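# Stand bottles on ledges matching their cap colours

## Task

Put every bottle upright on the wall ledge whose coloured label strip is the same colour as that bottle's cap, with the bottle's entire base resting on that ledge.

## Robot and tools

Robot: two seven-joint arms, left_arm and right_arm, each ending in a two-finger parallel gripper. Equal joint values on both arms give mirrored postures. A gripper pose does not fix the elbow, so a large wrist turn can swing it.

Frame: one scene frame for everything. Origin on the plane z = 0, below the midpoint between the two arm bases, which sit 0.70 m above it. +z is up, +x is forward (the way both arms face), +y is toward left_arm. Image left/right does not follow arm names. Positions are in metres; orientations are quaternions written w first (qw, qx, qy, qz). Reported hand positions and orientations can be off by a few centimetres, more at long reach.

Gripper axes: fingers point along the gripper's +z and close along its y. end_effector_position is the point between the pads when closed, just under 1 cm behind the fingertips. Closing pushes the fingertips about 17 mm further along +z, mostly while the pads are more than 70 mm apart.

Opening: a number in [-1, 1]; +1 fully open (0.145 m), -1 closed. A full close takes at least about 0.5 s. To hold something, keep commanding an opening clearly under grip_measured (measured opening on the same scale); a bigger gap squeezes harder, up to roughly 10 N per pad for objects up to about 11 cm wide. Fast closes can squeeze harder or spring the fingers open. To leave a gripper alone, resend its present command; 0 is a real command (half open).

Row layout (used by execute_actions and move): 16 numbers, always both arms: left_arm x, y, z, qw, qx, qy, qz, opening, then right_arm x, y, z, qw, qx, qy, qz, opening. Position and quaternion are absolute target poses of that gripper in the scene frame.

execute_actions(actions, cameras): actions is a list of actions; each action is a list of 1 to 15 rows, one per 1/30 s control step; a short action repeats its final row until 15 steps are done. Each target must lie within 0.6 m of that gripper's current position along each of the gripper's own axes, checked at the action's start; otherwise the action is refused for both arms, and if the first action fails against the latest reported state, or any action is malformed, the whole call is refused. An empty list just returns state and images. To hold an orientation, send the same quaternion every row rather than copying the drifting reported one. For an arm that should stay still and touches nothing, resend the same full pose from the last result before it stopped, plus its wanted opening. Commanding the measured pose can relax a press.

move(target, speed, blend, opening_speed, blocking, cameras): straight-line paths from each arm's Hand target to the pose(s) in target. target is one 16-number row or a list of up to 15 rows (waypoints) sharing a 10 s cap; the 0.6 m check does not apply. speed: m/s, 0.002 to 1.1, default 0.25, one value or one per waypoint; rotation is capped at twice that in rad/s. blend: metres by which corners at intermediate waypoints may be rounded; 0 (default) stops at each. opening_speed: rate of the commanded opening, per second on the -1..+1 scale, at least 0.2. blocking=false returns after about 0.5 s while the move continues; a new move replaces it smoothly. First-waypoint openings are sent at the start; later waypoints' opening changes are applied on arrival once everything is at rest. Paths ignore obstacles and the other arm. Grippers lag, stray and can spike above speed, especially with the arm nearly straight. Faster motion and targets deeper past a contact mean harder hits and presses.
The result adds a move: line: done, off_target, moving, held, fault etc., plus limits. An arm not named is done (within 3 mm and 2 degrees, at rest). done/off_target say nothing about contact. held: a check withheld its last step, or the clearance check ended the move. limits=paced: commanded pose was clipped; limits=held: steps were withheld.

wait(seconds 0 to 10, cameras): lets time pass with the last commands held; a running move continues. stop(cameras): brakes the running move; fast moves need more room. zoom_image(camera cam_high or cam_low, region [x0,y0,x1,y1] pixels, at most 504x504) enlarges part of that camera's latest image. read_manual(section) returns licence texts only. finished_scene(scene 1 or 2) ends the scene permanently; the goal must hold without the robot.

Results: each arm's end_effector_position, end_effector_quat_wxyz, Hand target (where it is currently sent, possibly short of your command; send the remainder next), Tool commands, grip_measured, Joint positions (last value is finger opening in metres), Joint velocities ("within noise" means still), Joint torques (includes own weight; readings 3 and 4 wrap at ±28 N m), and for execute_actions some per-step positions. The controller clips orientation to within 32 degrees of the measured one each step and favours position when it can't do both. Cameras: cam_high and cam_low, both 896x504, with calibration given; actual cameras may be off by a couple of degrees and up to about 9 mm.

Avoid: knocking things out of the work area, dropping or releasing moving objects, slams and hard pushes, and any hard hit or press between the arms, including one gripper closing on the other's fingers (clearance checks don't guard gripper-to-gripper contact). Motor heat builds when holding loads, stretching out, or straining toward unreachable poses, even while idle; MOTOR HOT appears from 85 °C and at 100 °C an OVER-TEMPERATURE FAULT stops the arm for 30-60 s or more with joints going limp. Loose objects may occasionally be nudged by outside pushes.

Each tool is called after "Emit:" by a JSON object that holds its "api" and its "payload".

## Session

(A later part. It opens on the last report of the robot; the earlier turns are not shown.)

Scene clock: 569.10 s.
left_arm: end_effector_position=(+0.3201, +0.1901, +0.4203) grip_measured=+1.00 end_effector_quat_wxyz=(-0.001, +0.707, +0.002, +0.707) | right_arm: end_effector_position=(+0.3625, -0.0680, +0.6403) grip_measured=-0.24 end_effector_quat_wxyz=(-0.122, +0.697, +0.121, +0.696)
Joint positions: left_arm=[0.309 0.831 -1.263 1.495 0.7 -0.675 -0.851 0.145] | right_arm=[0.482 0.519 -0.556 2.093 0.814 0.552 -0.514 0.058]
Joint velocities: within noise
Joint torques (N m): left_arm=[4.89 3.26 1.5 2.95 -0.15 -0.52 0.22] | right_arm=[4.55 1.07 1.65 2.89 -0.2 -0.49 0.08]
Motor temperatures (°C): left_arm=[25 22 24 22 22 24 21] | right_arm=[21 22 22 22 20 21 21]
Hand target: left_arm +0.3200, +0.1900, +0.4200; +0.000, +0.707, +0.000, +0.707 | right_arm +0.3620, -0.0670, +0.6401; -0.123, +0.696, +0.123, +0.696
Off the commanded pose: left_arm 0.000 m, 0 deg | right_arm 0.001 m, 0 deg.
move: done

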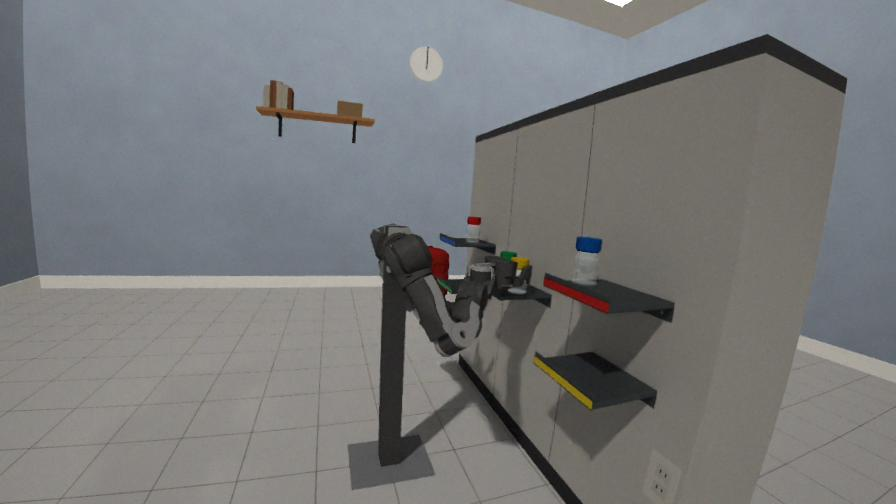

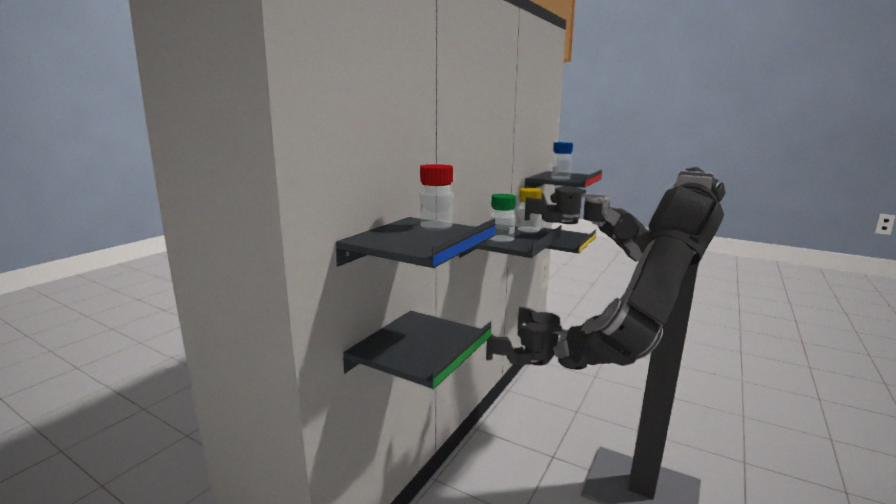

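Emit:
{"api": "move", "payload": {"target": [[0.32,0.19,0.42,0,0.7071,0,0.7071,1,0.362,-0.067,0.668,-0.1228,0.6964,0.1228,0.6964,-0.9],[0.32,0.19,0.42,0,0.7071,0,0.7071,1,0.345,-0.20,0.66,0,0.7071,0,0.7071,-0.9],[0.32,0.19,0.42,0,0.7071,0,0.7071,1,0.335,-0.205,0.575,0,0.7071,0,0.7071,-0.9]], "speed": [0.1,0.15,0.15]}}

Emit:
{"api": "zoom_image", "payload": {"camera": "cam_high", "region": [430, 220, 680, 420]}}

Emit:
{"api": "zoom_image", "payload": {"camera": "cam_low", "region": [470, 130, 650, 300]}}

Scene clock: 592.83 s.
left_arm: end_effector_position=(+0.3201, +0.1901, +0.4203) grip_measured=+1.00 end_effector_quat_wxyz=(-0.001, +0.707, +0.002, +0.707) | right_arm: end_effector_position=(+0.3348, -0.2063, +0.5712) grip_measured=-0.24 end_effector_quat_wxyz=(+0.002, +0.713, -0.002, +0.701)
Joint positions: left_arm=[0.309 0.831 -1.263 1.495 0.7 -0.675 -0.851 0.145] | right_arm=[-0.12 0.686 -0.128 2.1 0.68 0.233 -0.435 0.058]
Joint velocities: within noise
Joint torques (N m): left_arm=[4.87 3.28 1.5 2.96 -0.15 -0.52 0.22] | right_arm=[3.28 3.44 2.33 3.89 -0.32 -0.79 0.17]
Motor temperatures (°C): left_arm=[25 22 24 22 22 24 21] | right_arm=[22 22 22 21 20 21 21]
Hand target: left_arm +0.3200, +0.1900, +0.4200; +0.000, +0.707, +0.000, +0.707 | right_arm +0.3350, -0.2049, +0.5750; +0.000, +0.707, +0.000, +0.707
Off the commanded pose: left_arm 0.000 m, 0 deg | right_arm 0.004 m, 1 deg.
move: off_target (right_arm)

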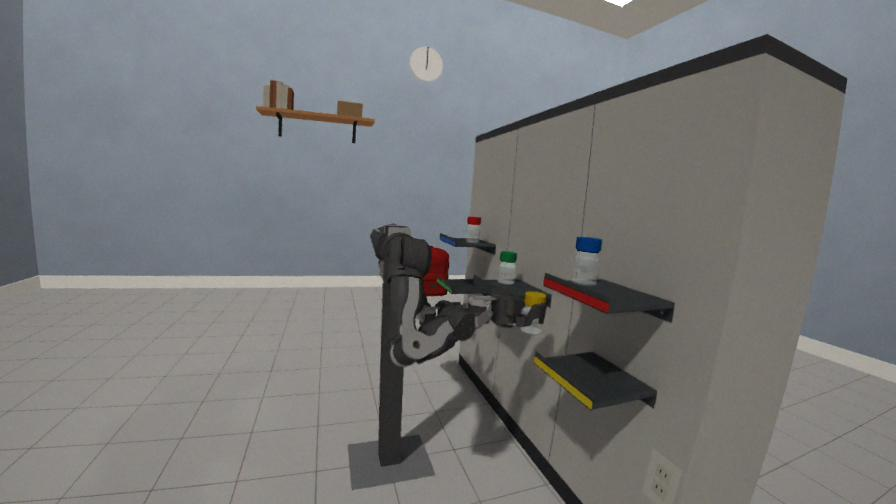

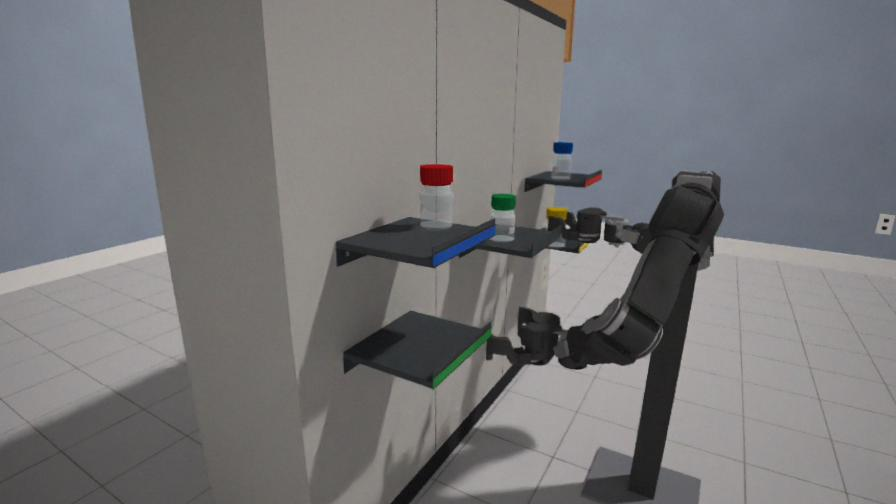

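Scaled by 2.016 from the camera's 896x504 image, which has a finer 1280x720 frame.

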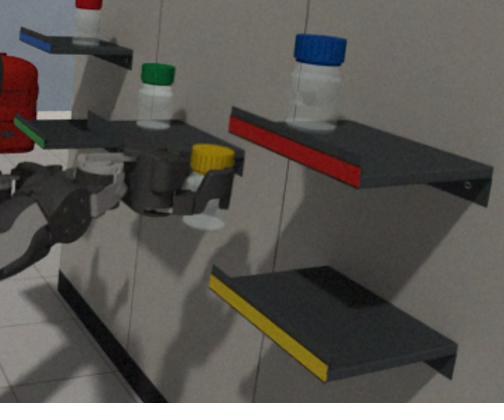

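Scaled by 2.800 from the camera's 896x504 image, which has a finer 1280x720 frame.

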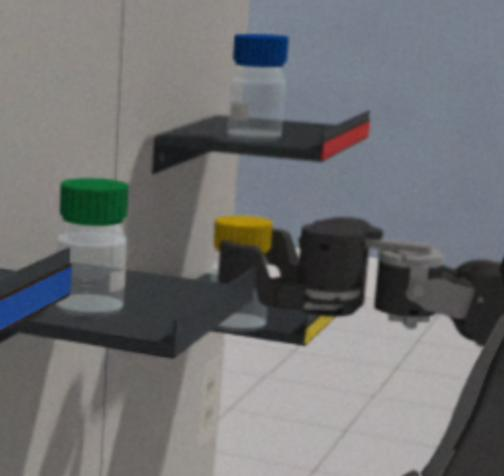

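Emit:
{"api": "move", "payload": {"target": [[0.32,0.19,0.42,0,0.7071,0,0.7071,1,0.36,-0.26,0.575,0.0461,0.7056,-0.0461,0.7056,-0.9],[0.32,0.19,0.42,0,0.7071,0,0.7071,1,0.368,-0.36,0.562,0.0923,0.7010,-0.0923,0.7010,-0.9]], "speed": [0.12,0.12]}}

Emit:
{"api": "zoom_image", "payload": {"camera": "cam_high", "region": [430, 220, 680, 420]}}

Emit:
{"api": "zoom_image", "payload": {"camera": "cam_low", "region": [470, 130, 650, 300]}}

Scene clock: 606.60 s.
left_arm: end_effector_position=(+0.3201, +0.1901, +0.4203) grip_measured=+1.00 end_effector_quat_wxyz=(-0.001, +0.707, +0.002, +0.707) | right_arm: end_effector_position=(+0.3672, -0.3600, +0.5562) grip_measured=-0.24 end_effector_quat_wxyz=(+0.094, +0.709, -0.093, +0.693)
Joint positions: left_arm=[0.309 0.831 -1.263 1.495 0.7 -0.675 -0.851 0.145] | right_arm=[-0.035 0.789 0.109 1.629 0.793 0.106 -0.23 0.058]
Joint velocities: within noise
Joint torques (N m): left_arm=[4.87 3.28 1.5 2.96 -0.15 -0.52 0.22] | right_arm=[4.47 6.32 4.18 3.55 -0.03 -0.81 0.19]
Motor temperatures (°C): left_arm=[25 22 24 22 22 24 21] | right_arm=[22 23 23 22 20 21 21]
Hand target: left_arm +0.3200, +0.1900, +0.4200; +0.000, +0.707, +0.000, +0.707 | right_arm +0.3680, -0.3599, +0.5619; +0.092, +0.701, -0.092, +0.701
Off the commanded pose: left_arm 0.000 m, 0 deg | right_arm 0.006 m, 1 deg.
move: off_target (right_arm)

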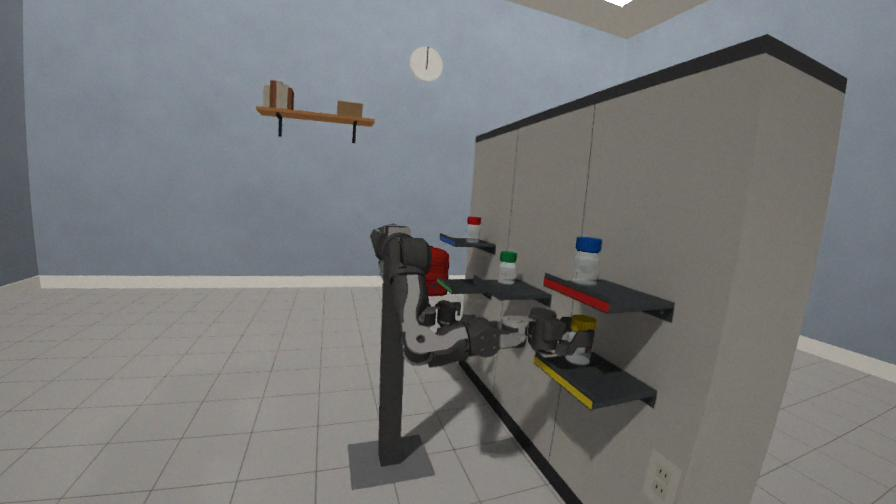

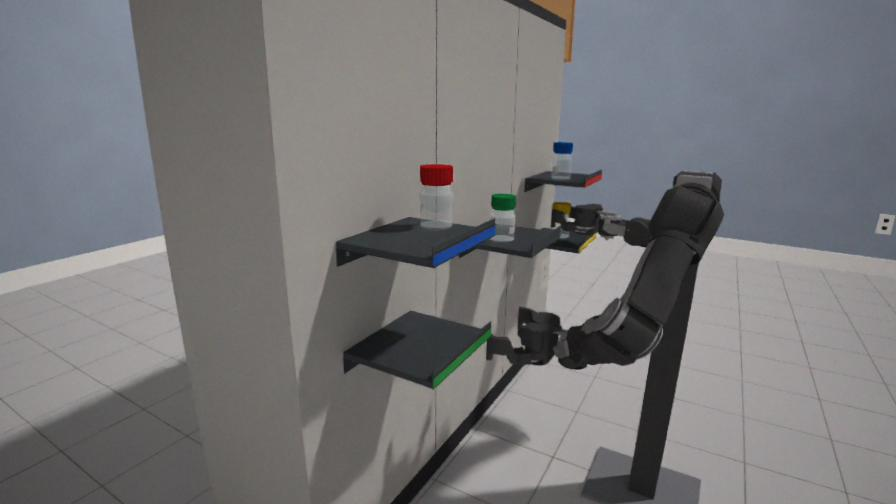

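Scaled by 2.016 from the camera's 896x504 image, which has a finer 1280x720 frame.

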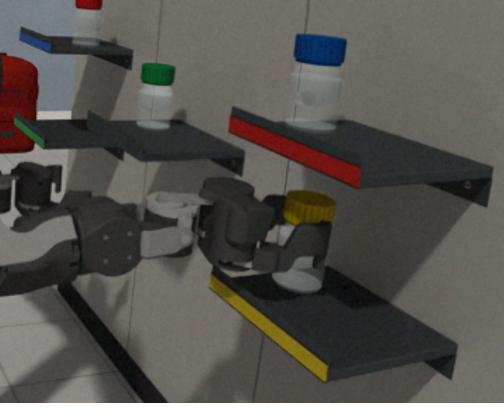

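Scaled by 2.800 from the camera's 896x504 image, which has a finer 1280x720 frame.

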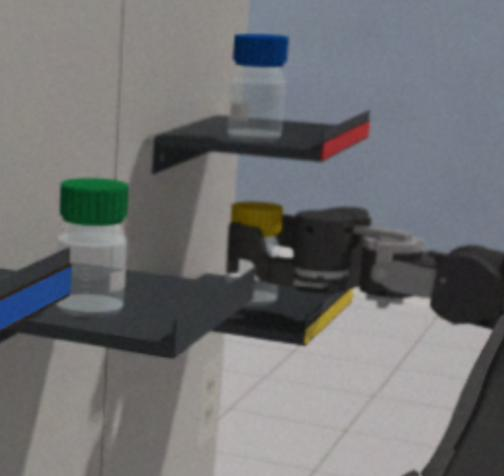

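Emit:
{"api": "move", "payload": {"target": [[0.30,0.19,0.53,0.1227,0.6964,-0.1227,0.6964,0.3,0.368,-0.36,0.545,0.0923,0.7010,-0.0923,0.7010,-0.9],[0.30,0.18,0.645,0.2988,0.6409,-0.2988,0.6409,0.3,0.368,-0.36,0.540,0.0923,0.7010,-0.0923,0.7010,-0.9]], "speed": [0.15,0.2]}}

Emit:
{"api": "zoom_image", "payload": {"camera": "cam_high", "region": [430, 220, 680, 420]}}

Emit:
{"api": "zoom_image", "payload": {"camera": "cam_low", "region": [470, 130, 650, 300]}}

Scene clock: 637.30 s.
left_arm: end_effector_position=(+0.3004, +0.1812, +0.6456) grip_measured=+0.30 end_effector_quat_wxyz=(+0.295, +0.641, -0.298, +0.643) | right_arm: end_effector_position=(+0.3675, -0.3617, +0.5436) grip_measured=-0.24 end_effector_quat_wxyz=(+0.096, +0.697, -0.093, +0.704)
Joint positions: left_arm=[0.799 1.591 -1.063 1.908 1.492 -0.257 0.534 0.098] | right_arm=[-0.034 0.752 0.092 1.569 0.748 0.019 -0.2 0.058]
Joint velocities: within noise
Joint torques (N m): left_arm=[4.42 3.47 3.02 0.64 0.44 -0.44 0.24] | right_arm=[3.73 5.18 1.69 2.25 0.04 -0.4 0.15]
Motor temperatures (°C): left_arm=[25 22 24 22 22 24 21] | right_arm=[22 24 23 22 20 22 21]
Hand target: left_arm +0.3000, +0.1801, +0.6451; +0.299, +0.641, -0.299, +0.641 | right_arm +0.3679, -0.3600, +0.5400; +0.092, +0.701, -0.092, +0.701
Off the commanded pose: left_arm 0.001 m, 0 deg | right_arm 0.004 m, 1 deg.
move: off_target (right_arm)

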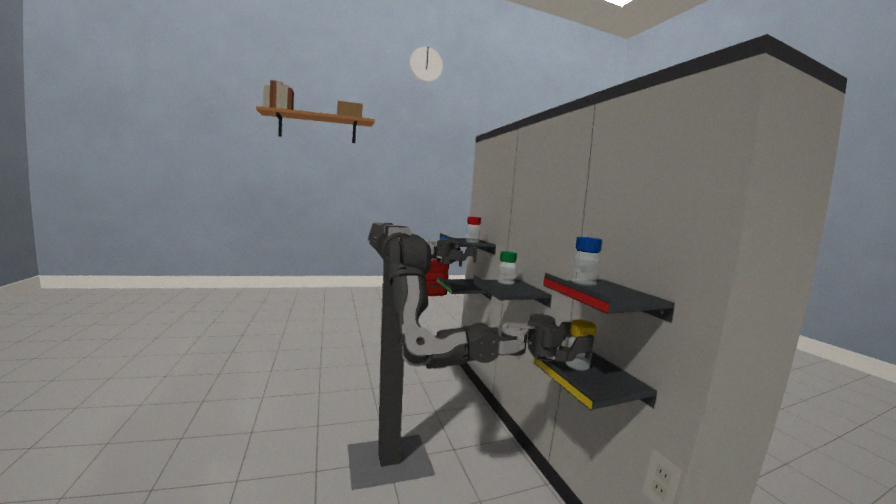

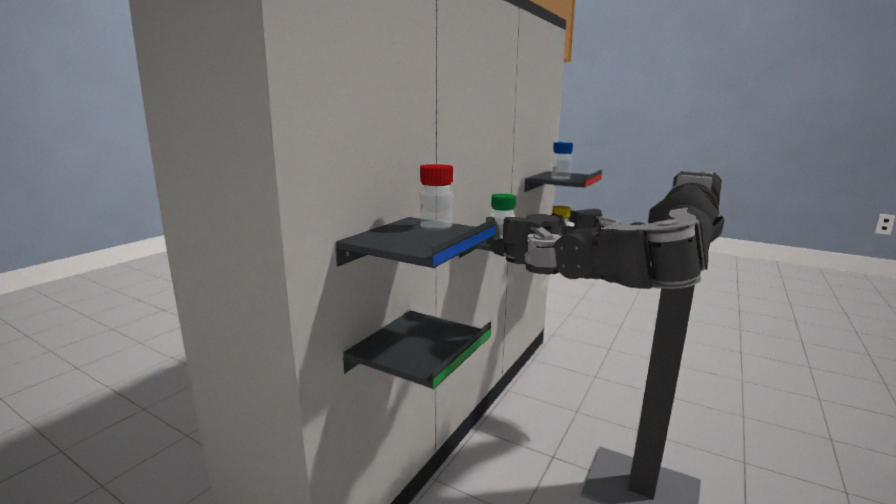

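Scaled by 2.016 from the camera's 896x504 image, which has a finer 1280x720 frame.

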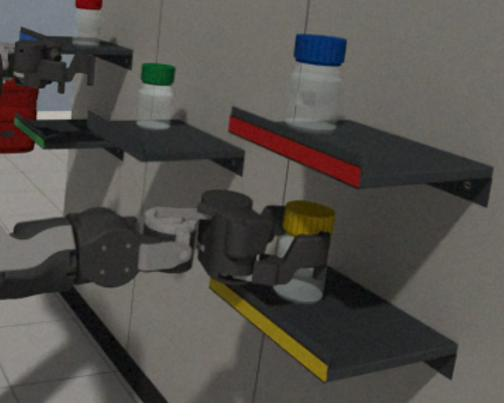

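Scaled by 2.800 from the camera's 896x504 image, which has a finer 1280x720 frame.

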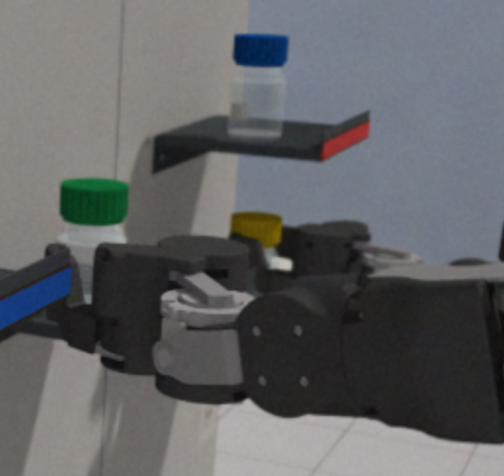

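Emit:
{"api": "move", "payload": {"target": [[0.30,0.18,0.643,0.2988,0.6409,-0.2988,0.6409,0.3,0.368,-0.361,0.542,0.0923,0.7010,-0.0923,0.7010,0.2],[0.385,0.053,0.640,0.2988,0.6409,-0.2988,0.6409,0.3,0.270,-0.335,0.550,0.0923,0.7010,-0.0923,0.7010,0.2]], "speed": [0.1,0.12], "opening_speed": 0.6}}

Emit:
{"api": "zoom_image", "payload": {"camera": "cam_high", "region": [430, 220, 680, 420]}}

Emit:
{"api": "zoom_image", "payload": {"camera": "cam_low", "region": [470, 130, 650, 300]}}

Scene clock: 654.30 s.
left_arm: end_effector_position=(+0.3839, +0.0520, +0.6417) grip_measured=+0.30 end_effector_quat_wxyz=(+0.302, +0.638, -0.300, +0.642) | right_arm: end_effector_position=(+0.2697, -0.3347, +0.5475) grip_measured=+0.20 end_effector_quat_wxyz=(+0.092, +0.704, -0.094, +0.698)
Joint positions: left_arm=[1.014 0.873 -1.082 1.709 1.233 0.081 0.145 0.098] | right_arm=[-0.631 0.644 0.419 2.022 0.756 -0.018 -0.232 0.09]
Joint velocities: within noise
Joint torques (N m): left_arm=[8.32 1.62 2.97 1.61 0.19 -0.5 -0.06] | right_arm=[0.91 4.58 3.69 3.44 -0.05 -0.55 0.08]
Motor temperatures (°C): left_arm=[25 22 25 22 22 24 21] | right_arm=[22 24 23 21 20 21 21]
Hand target: left_arm +0.3850, +0.0530, +0.6401; +0.299, +0.641, -0.299, +0.641 | right_arm +0.2700, -0.3350, +0.5500; +0.092, +0.701, -0.092, +0.701
Off the commanded pose: left_arm 0.002 m, 1 deg | right_arm 0.003 m, 1 deg.
move: done

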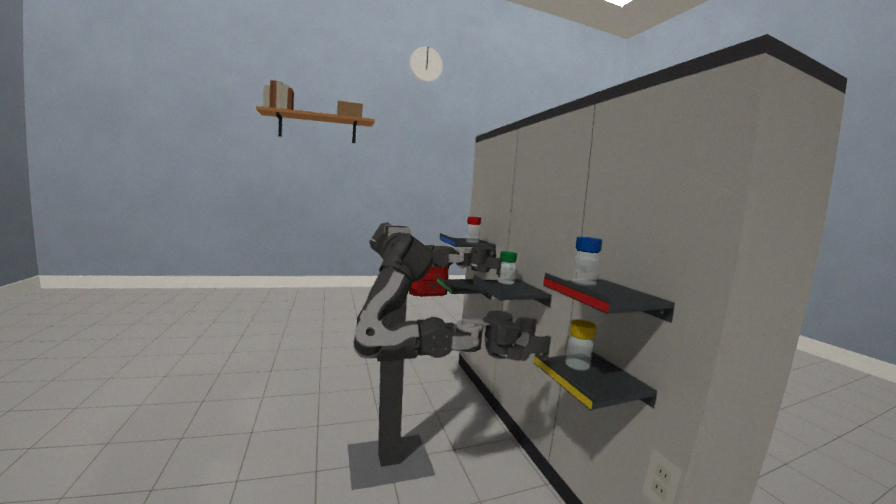

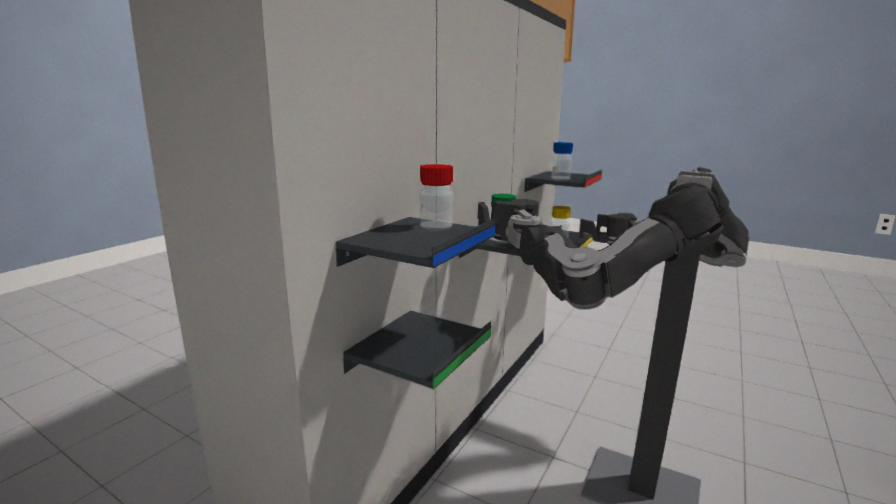

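Scaled by 2.016 from the camera's 896x504 image, which has a finer 1280x720 frame.

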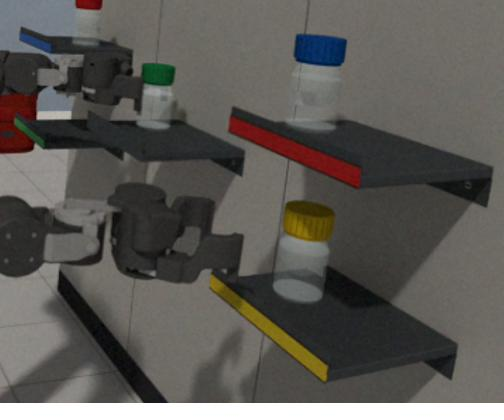

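Scaled by 2.800 from the camera's 896x504 image, which has a finer 1280x720 frame.

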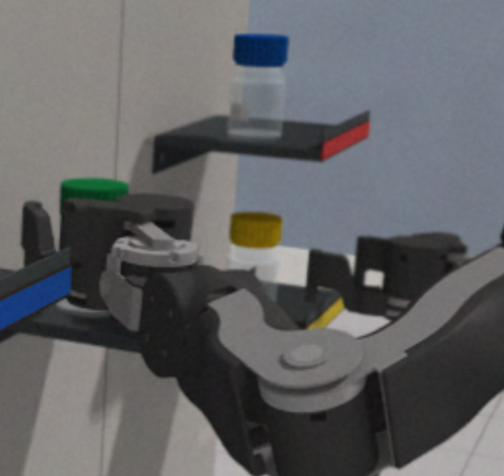

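Emit:
{"api": "move", "payload": {"target": [[0.385,0.053,0.640,0.2988,0.6409,-0.2988,0.6409,-0.8,0.260,-0.335,0.550,0.0923,0.7010,-0.0923,0.7010,0.4]], "speed": 0.1, "opening_speed": 1.0}}

Emit:
{"api": "zoom_image", "payload": {"camera": "cam_high", "region": [430, 200, 570, 310]}}

Emit:
{"api": "zoom_image", "payload": {"camera": "cam_low", "region": [470, 130, 630, 270]}}

Scene clock: 672.80 s.
left_arm: end_effector_position=(+0.3844, +0.0524, +0.6415) grip_measured=-0.25 end_effector_quat_wxyz=(+0.301, +0.639, -0.299, +0.642) | right_arm: end_effector_position=(+0.2600, -0.3352, +0.5478) grip_measured=+0.40 end_effector_quat_wxyz=(+0.094, +0.704, -0.093, +0.698)
Joint positions: left_arm=[1.014 0.873 -1.082 1.708 1.233 0.082 0.143 0.057] | right_arm=[-0.693 0.635 0.449 2.046 0.761 -0.044 -0.225 0.105]
Joint velocities: within noise
Joint torques (N m): left_arm=[8.29 1.6 3.02 1.66 0.18 -0.55 -0.01] | right_arm=[0.15 4.13 3.69 3.71 0.05 -0.58 0.16]
Motor temperatures (°C): left_arm=[27 22 25 21 21 24 21] | right_arm=[21 24 23 22 20 21 21]
Hand target: left_arm +0.3851, +0.0530, +0.6401; +0.299, +0.641, -0.299, +0.641 | right_arm +0.2600, -0.3349, +0.5500; +0.092, +0.701, -0.092, +0.701
Off the commanded pose: left_arm 0.002 m, 0 deg | right_arm 0.002 m, 0 deg.
move: done

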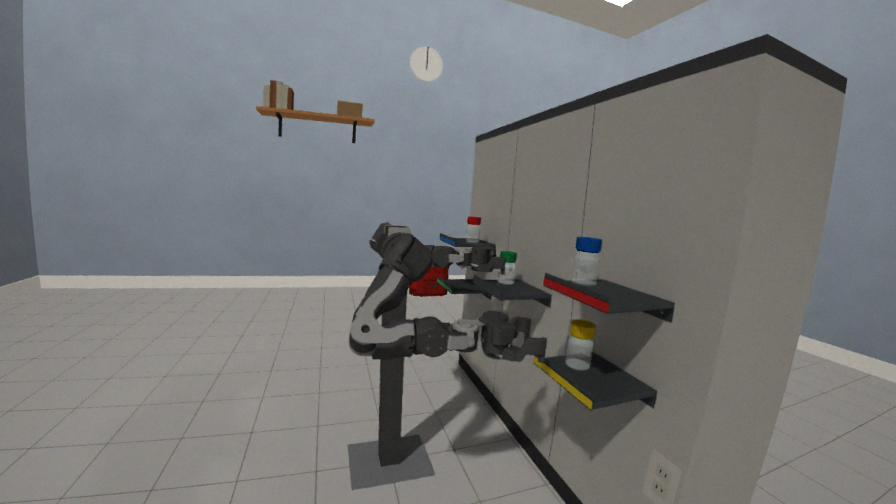

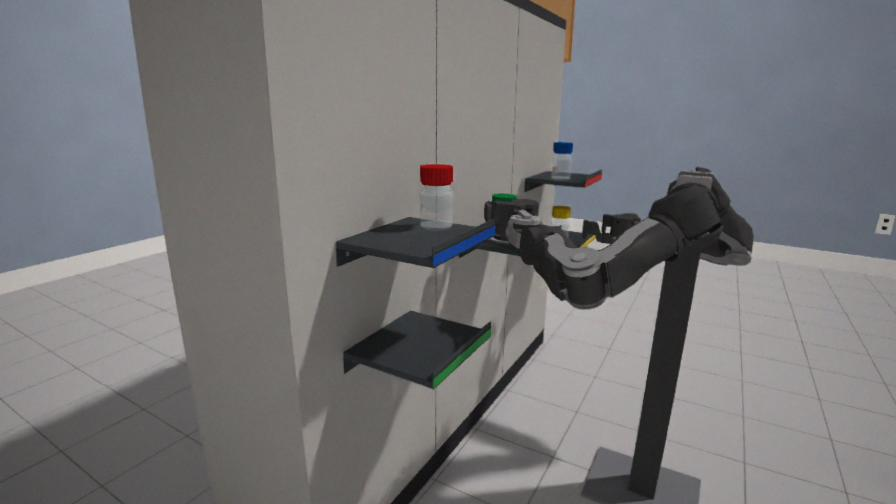

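Scaled by 3.600 from the camera's 896x504 image, which has a finer 1280x720 frame.

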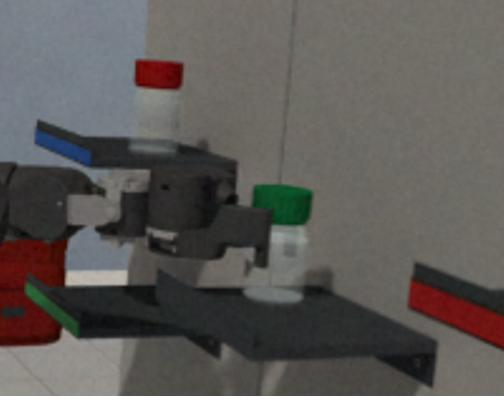

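Scaled by 3.150 from the camera's 896x504 image, which has a finer 1280x720 frame.

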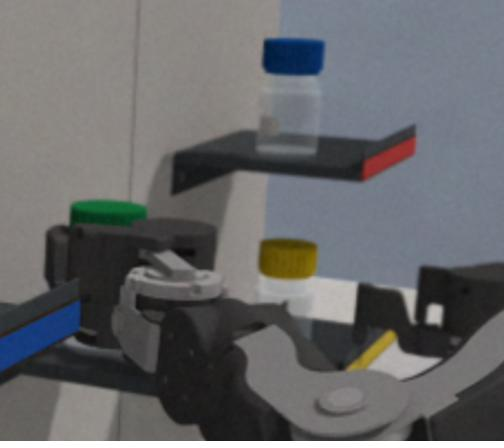

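Emit:
{"api": "move", "payload": {"target": [[0.385,0.053,0.666,0.2988,0.6409,-0.2988,0.6409,-0.8,0.255,-0.25,0.64,0.0923,0.7010,-0.0923,0.7010,0.4],[0.345,0.195,0.66,0.1227,0.6964,-0.1227,0.6964,-0.8,0.262,-0.303,0.740,0.0923,0.7010,-0.0923,0.7010,0.4],[0.335,0.20,0.58,0,0.7071,0,0.7071,-0.8,0.371,-0.333,0.737,0.0923,0.7010,-0.0923,0.7010,0.4]], "speed": [0.12,0.15,0.12]}}

Emit:
{"api": "zoom_image", "payload": {"camera": "cam_high", "region": [430, 220, 680, 420]}}

Emit:
{"api": "zoom_image", "payload": {"camera": "cam_low", "region": [450, 130, 650, 320]}}

Scene clock: 689.80 s.
left_arm: end_effector_position=(+0.3345, +0.1989, +0.5783) grip_measured=-0.25 end_effector_quat_wxyz=(+0.001, +0.711, -0.003, +0.703) | right_arm: end_effector_position=(+0.3705, -0.3343, +0.7380) grip_measured=+0.40 end_effector_quat_wxyz=(+0.093, +0.699, -0.096, +0.702)
Joint positions: left_arm=[0.509 1.226 -1.042 2.125 1.043 -0.233 -0.865 0.057] | right_arm=[0.53 1.231 -0.109 1.882 1.404 0.497 -0.647 0.105]
Joint velocities: within noise
Joint torques (N m): left_arm=[4.89 3.42 2.82 2.28 -0.49 -0.71 -0.07] | right_arm=[4.42 5.84 2.85 1.07 -0.26 -0.24 0.17]
Motor temperatures (°C): left_arm=[27 21 26 21 21 25 21] | right_arm=[21 24 23 22 20 21 21]
Hand target: left_arm +0.3350, +0.2000, +0.5801; +0.000, +0.707, +0.000, +0.707 | right_arm +0.3710, -0.3330, +0.7371; +0.092, +0.701, -0.092, +0.701
Off the commanded pose: left_arm 0.002 m, 1 deg | right_arm 0.002 m, 1 deg.
move: done

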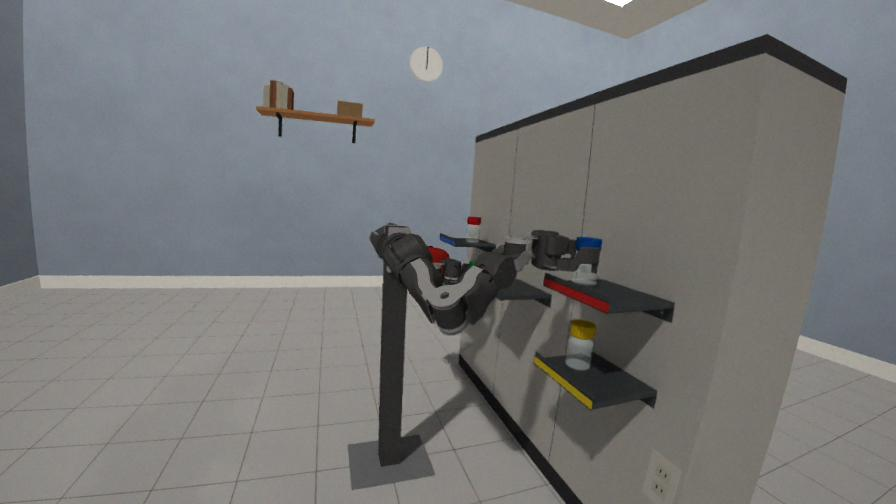

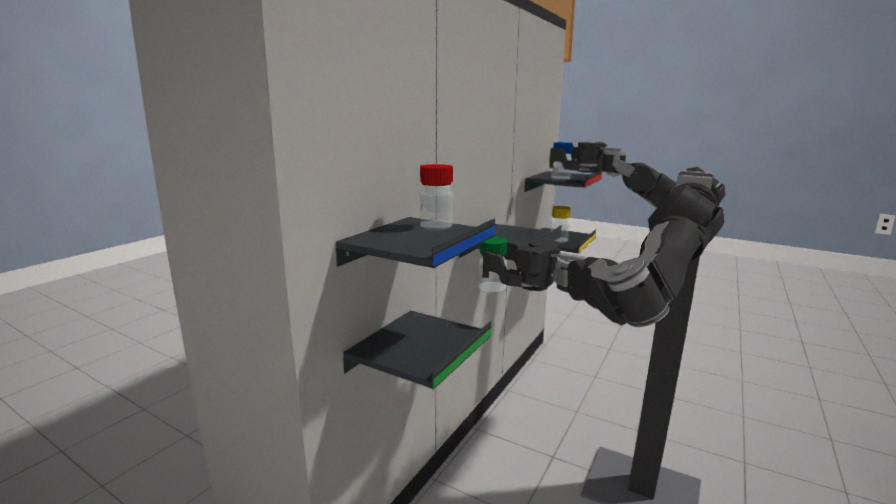

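Scaled by 2.016 from the camera's 896x504 image, which has a finer 1280x720 frame.

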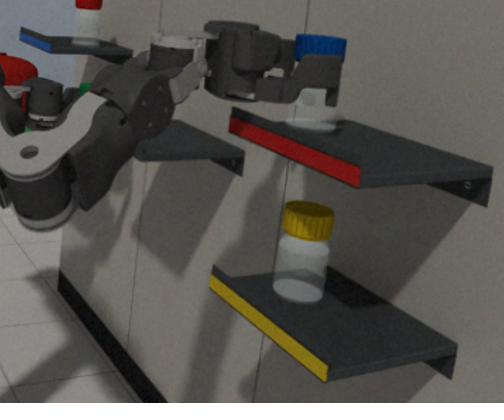

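Scaled by 2.520 from the camera's 896x504 image, which has a finer 1280x720 frame.

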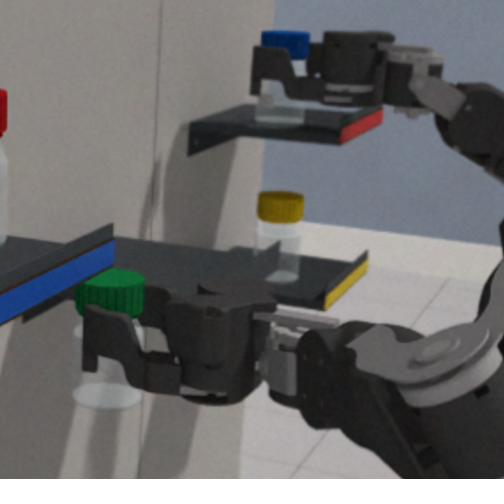

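Emit:
{"api": "move", "payload": {"target": [[0.335,0.20,0.58,0,0.7071,0,0.7071,-0.8,0.371,-0.333,0.737,0.0923,0.7010,-0.0923,0.7010,-0.8],[0.36,0.28,0.578,-0.0461,0.7056,0.0461,0.7056,-0.8,0.371,-0.333,0.737,0.0923,0.7010,-0.0923,0.7010,-0.8],[0.372,0.355,0.566,-0.0923,0.7010,0.0923,0.7010,-0.8,0.371,-0.333,0.765,0.0923,0.7010,-0.0923,0.7010,-0.8],[0.372,0.355,0.548,-0.0923,0.7010,0.0923,0.7010,-0.8,0.371,-0.333,0.765,0.0923,0.7010,-0.0923,0.7010,-0.8]], "speed": 0.1, "opening_speed": 1.0}}

Emit:
{"api": "zoom_image", "payload": {"camera": "cam_high", "region": [400, 200, 640, 320]}}

Emit:
{"api": "zoom_image", "payload": {"camera": "cam_low", "region": [380, 120, 620, 400]}}

Scene clock: 706.83 s.
left_arm: end_effector_position=(+0.3716, +0.3562, +0.5475) grip_measured=-0.25 end_effector_quat_wxyz=(-0.095, +0.703, +0.095, +0.698) | right_arm: end_effector_position=(+0.3712, -0.3321, +0.7640) grip_measured=-0.24 end_effector_quat_wxyz=(+0.090, +0.703, -0.090, +0.699)
Joint positions: left_arm=[0.497 1.3 -0.994 1.591 1.297 -0.456 -0.543 0.057] | right_arm=[0.723 1.196 -0.161 1.849 1.43 0.643 -0.656 0.058]
Joint velocities: within noise
Joint torques (N m): left_arm=[5.55 5.31 3 1.18 -0.24 -0.81 0.24] | right_arm=[4.65 4.36 3.43 0.91 -0.33 -0.46 -0.15]
Motor temperatures (°C): left_arm=[26 22 26 21 22 25 21] | right_arm=[22 24 23 21 20 21 21]
Hand target: left_arm +0.3720, +0.3550, +0.5481; -0.092, +0.701, +0.092, +0.701 | right_arm +0.3710, -0.3330, +0.7649; +0.092, +0.701, -0.092, +0.701
Off the commanded pose: left_arm 0.001 m, 1 deg | right_arm 0.001 m, 0 deg.
move: done

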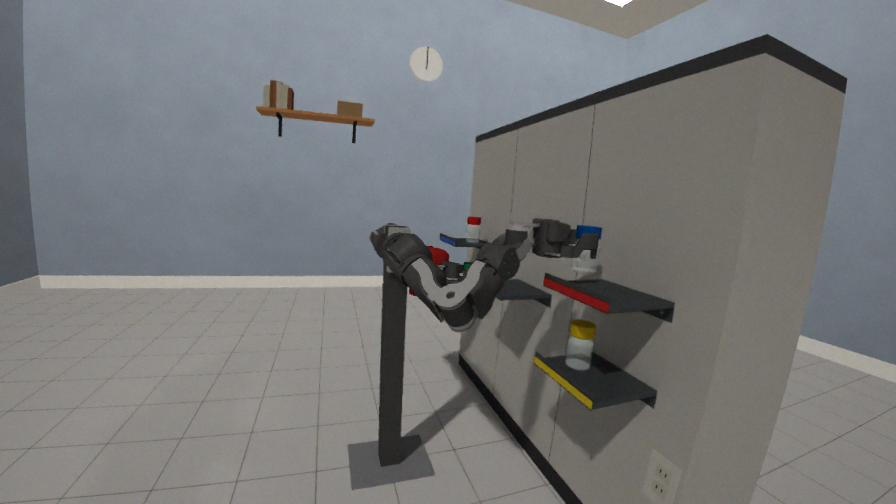

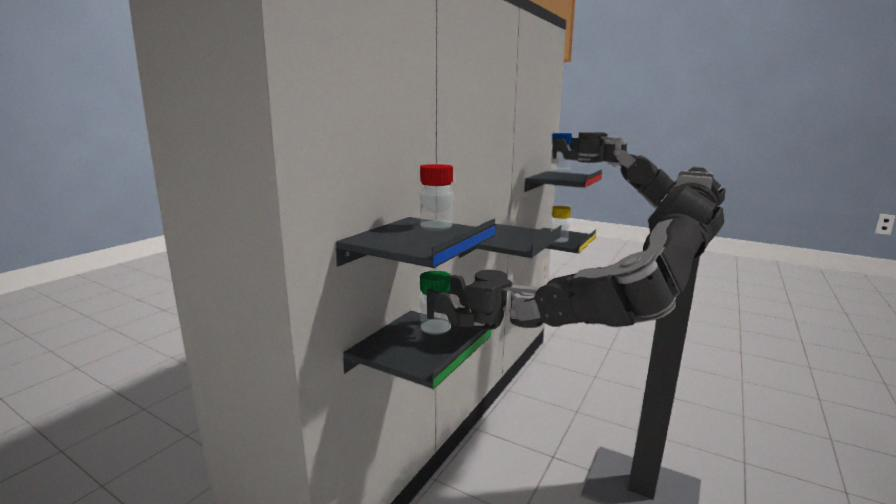

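Scaled by 2.100 from the camera's 896x504 image, which has a finer 1280x720 frame.

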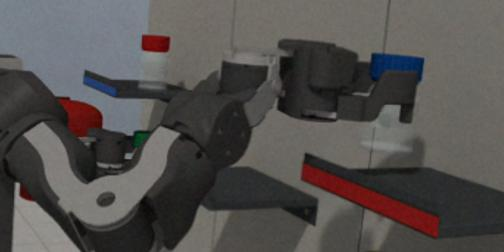

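Scaled by 1.800 from the camera's 896x504 image, which has a finer 1280x720 frame.

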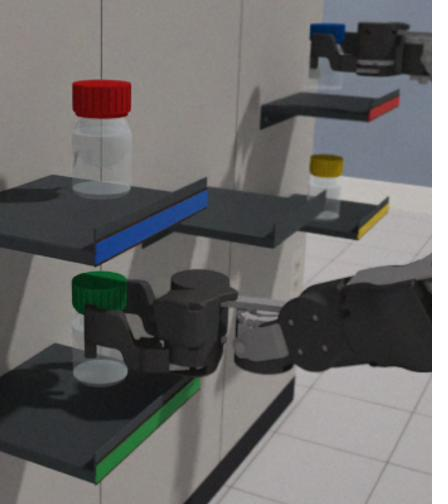

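Emit:
{"api": "move", "payload": {"target": [[0.372,0.355,0.541,-0.0923,0.7010,0.0923,0.7010,-0.8,0.355,-0.24,0.765,0,0.7071,0,0.7071,-0.8],[0.372,0.355,0.541,-0.0923,0.7010,0.0923,0.7010,0.2,0.34,-0.185,0.71,-0.1228,0.6964,0.1228,0.6964,-0.8]], "speed": [0.12,0.12], "opening_speed": 0.7}}

Emit:
{"api": "zoom_image", "payload": {"camera": "cam_high", "region": [400, 200, 640, 320]}}

Emit:
{"api": "zoom_image", "payload": {"camera": "cam_low", "region": [380, 120, 620, 400]}}

Scene clock: 761.67 s.
left_arm: end_effector_position=(+0.3723, +0.3566, +0.5449) grip_measured=+0.20 end_effector_quat_wxyz=(-0.095, +0.697, +0.094, +0.705) | right_arm: end_effector_position=(+0.3406, -0.1850, +0.7048) grip_measured=-0.24 end_effector_quat_wxyz=(-0.121, +0.704, +0.123, +0.689)
Joint positions: left_arm=[0.489 1.283 -0.996 1.569 1.281 -0.482 -0.539 0.09] | right_arm=[0.344 1.117 -0.047 2.154 1.372 0.517 -0.279 0.058]
Joint velocities: within noise
Joint torques (N m): left_arm=[4.92 4.84 2.33 1.09 -0.06 -0.5 0.23] | right_arm=[3.97 4.02 5.08 1.4 -0.16 -0.78 0.19]
Motor temperatures (°C): left_arm=[25 23 26 21 22 25 21] | right_arm=[22 24 24 20 20 21 21]
Hand target: left_arm +0.3719, +0.3551, +0.5410; -0.092, +0.701, +0.092, +0.701 | right_arm +0.3400, -0.1851, +0.7100; -0.123, +0.696, +0.123, +0.696
Off the commanded pose: left_arm 0.004 m, 1 deg | right_arm 0.005 m, 1 deg.
move: off_target (left_arm, right_arm); target 2's new opening was sent with left_arm's hand 0.006 m and 1 deg from that target

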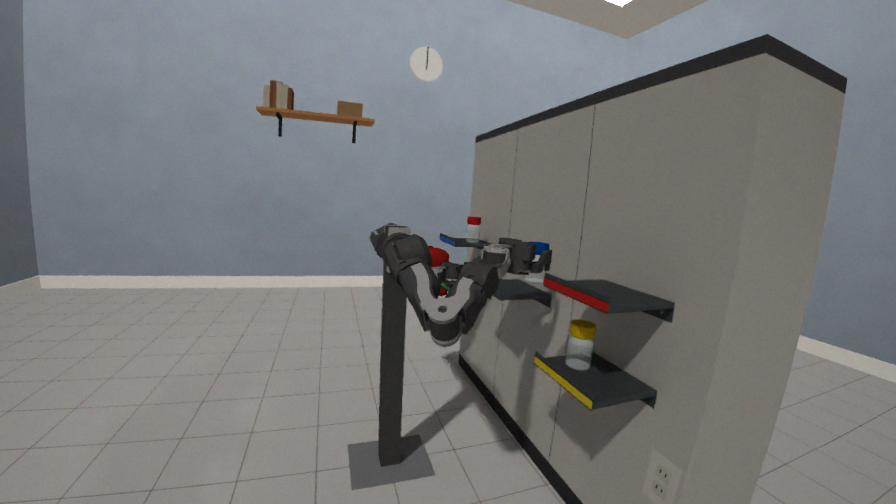

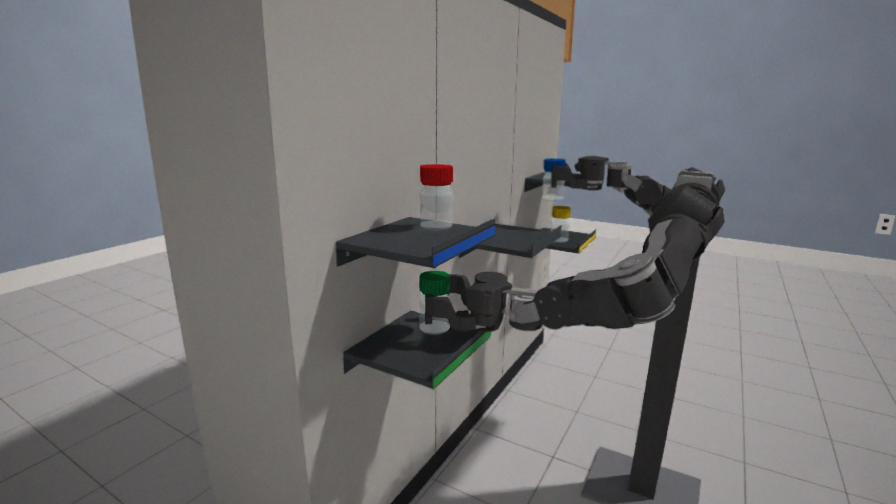

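Scaled by 2.100 from the camera's 896x504 image, which has a finer 1280x720 frame.

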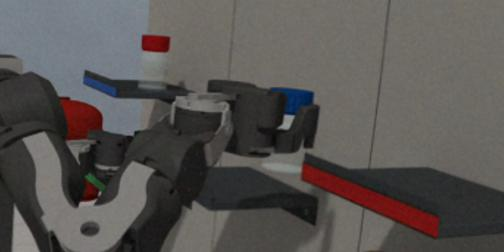

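Scaled by 1.800 from the camera's 896x504 image, which has a finer 1280x720 frame.

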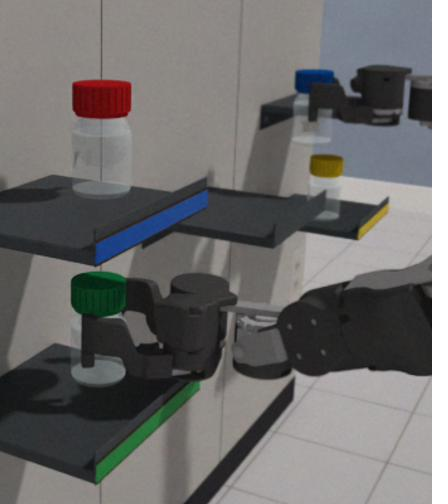

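Emit:
{"api": "move", "payload": {"target": [[0.27,0.328,0.55,-0.0923,0.7010,0.0923,0.7010,0.3,0.348,-0.13,0.68,-0.1979,0.6788,0.1979,0.6788,-0.8],[0.262,0.25,0.65,-0.0923,0.7010,0.0923,0.7010,0.4,0.371,-0.064,0.668,-0.2706,0.6533,0.2706,0.6533,-0.8],[0.265,0.32,0.74,-0.0923,0.7010,0.0923,0.7010,0.4,0.371,-0.064,0.655,-0.2706,0.6533,0.2706,0.6533,-0.8],[0.373,0.348,0.738,-0.0923,0.7010,0.0923,0.7010,0.4,0.371,-0.064,0.645,-0.2706,0.6533,0.2706,0.6533,-0.8]], "speed": [0.12,0.2,0.2,0.12]}}

Emit:
{"api": "zoom_image", "payload": {"camera": "cam_high", "region": [430, 200, 570, 310]}}

Emit:
{"api": "zoom_image", "payload": {"camera": "cam_low", "region": [380, 120, 620, 400]}}

Scene clock: 777.70 s.
left_arm: end_effector_position=(+0.3727, +0.3479, +0.7389) grip_measured=+0.40 end_effector_quat_wxyz=(-0.093, +0.699, +0.089, +0.703) | right_arm: end_effector_position=(+0.3713, -0.0645, +0.6424) grip_measured=-0.24 end_effector_quat_wxyz=(-0.268, +0.659, +0.271, +0.649)
Joint positions: left_arm=[1.073 1.491 -0.845 1.825 1.584 0.229 -0.581 0.105] | right_arm=[0.616 0.721 -0.535 1.854 0.962 0.41 0.141 0.058]
Joint velocities: within noise
Joint torques (N m): left_arm=[5 2.52 3.81 0.05 -0.08 -0.46 -0.06] | right_arm=[5.24 1.57 3.97 2.35 0.16 -0.83 0.17]
Motor temperatures (°C): left_arm=[25 23 26 21 22 25 21] | right_arm=[23 24 24 20 20 22 21]
Hand target: left_arm +0.3730, +0.3481, +0.7380; -0.094, +0.700, +0.091, +0.702 | right_arm +0.3710, -0.0641, +0.6451; -0.270, +0.653, +0.271, +0.653
Off the commanded pose: left_arm 0.001 m, 0 deg | right_arm 0.003 m, 1 deg.
joint sent to its limit (left arm) — joint 5 (forearm roll), upper limit. The joint targets still meet the commanded pose.
move: done; target 2's new opening was sent with left_arm's hand 0.002 m and 14 deg from that target

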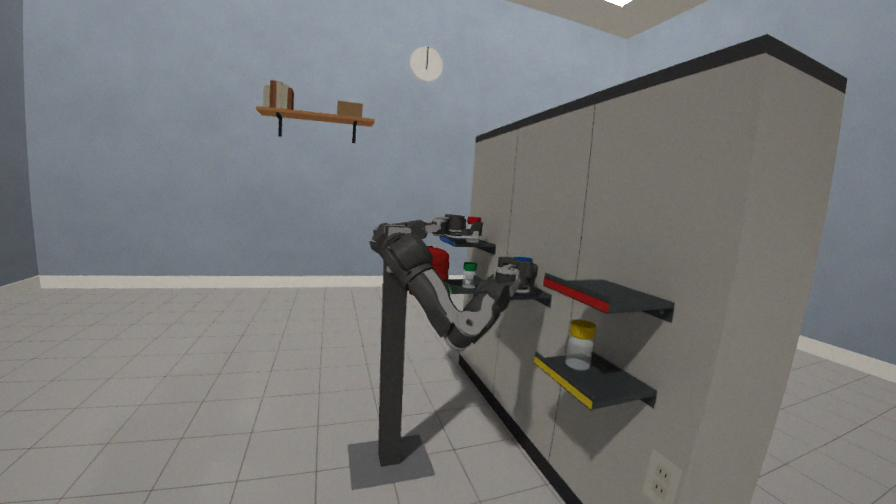

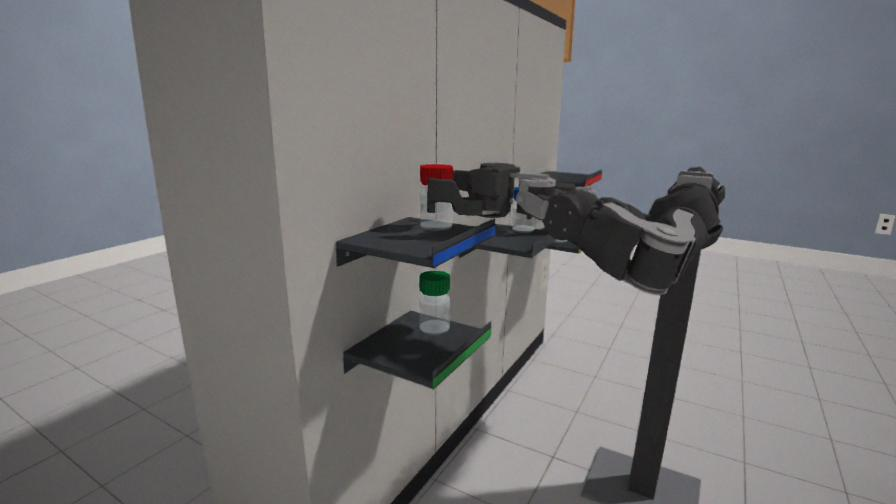

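Scaled by 3.600 from the camera's 896x504 image, which has a finer 1280x720 frame.

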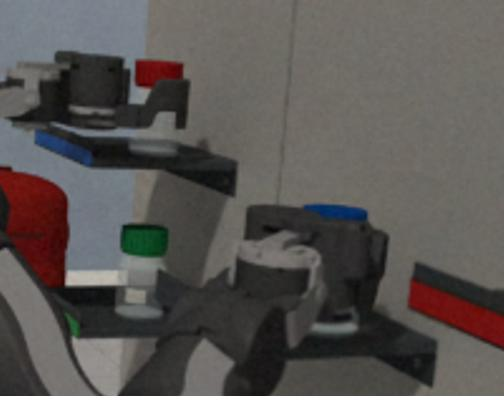

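Scaled by 1.800 from the camera's 896x504 image, which has a finer 1280x720 frame.

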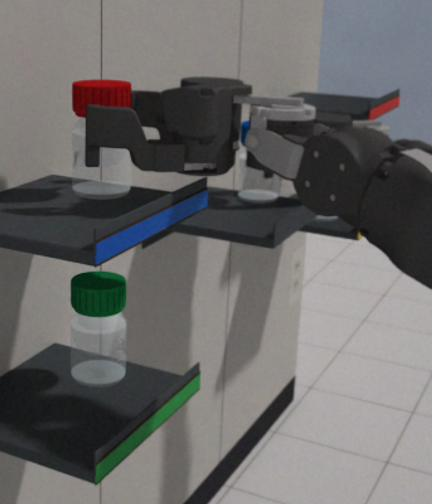

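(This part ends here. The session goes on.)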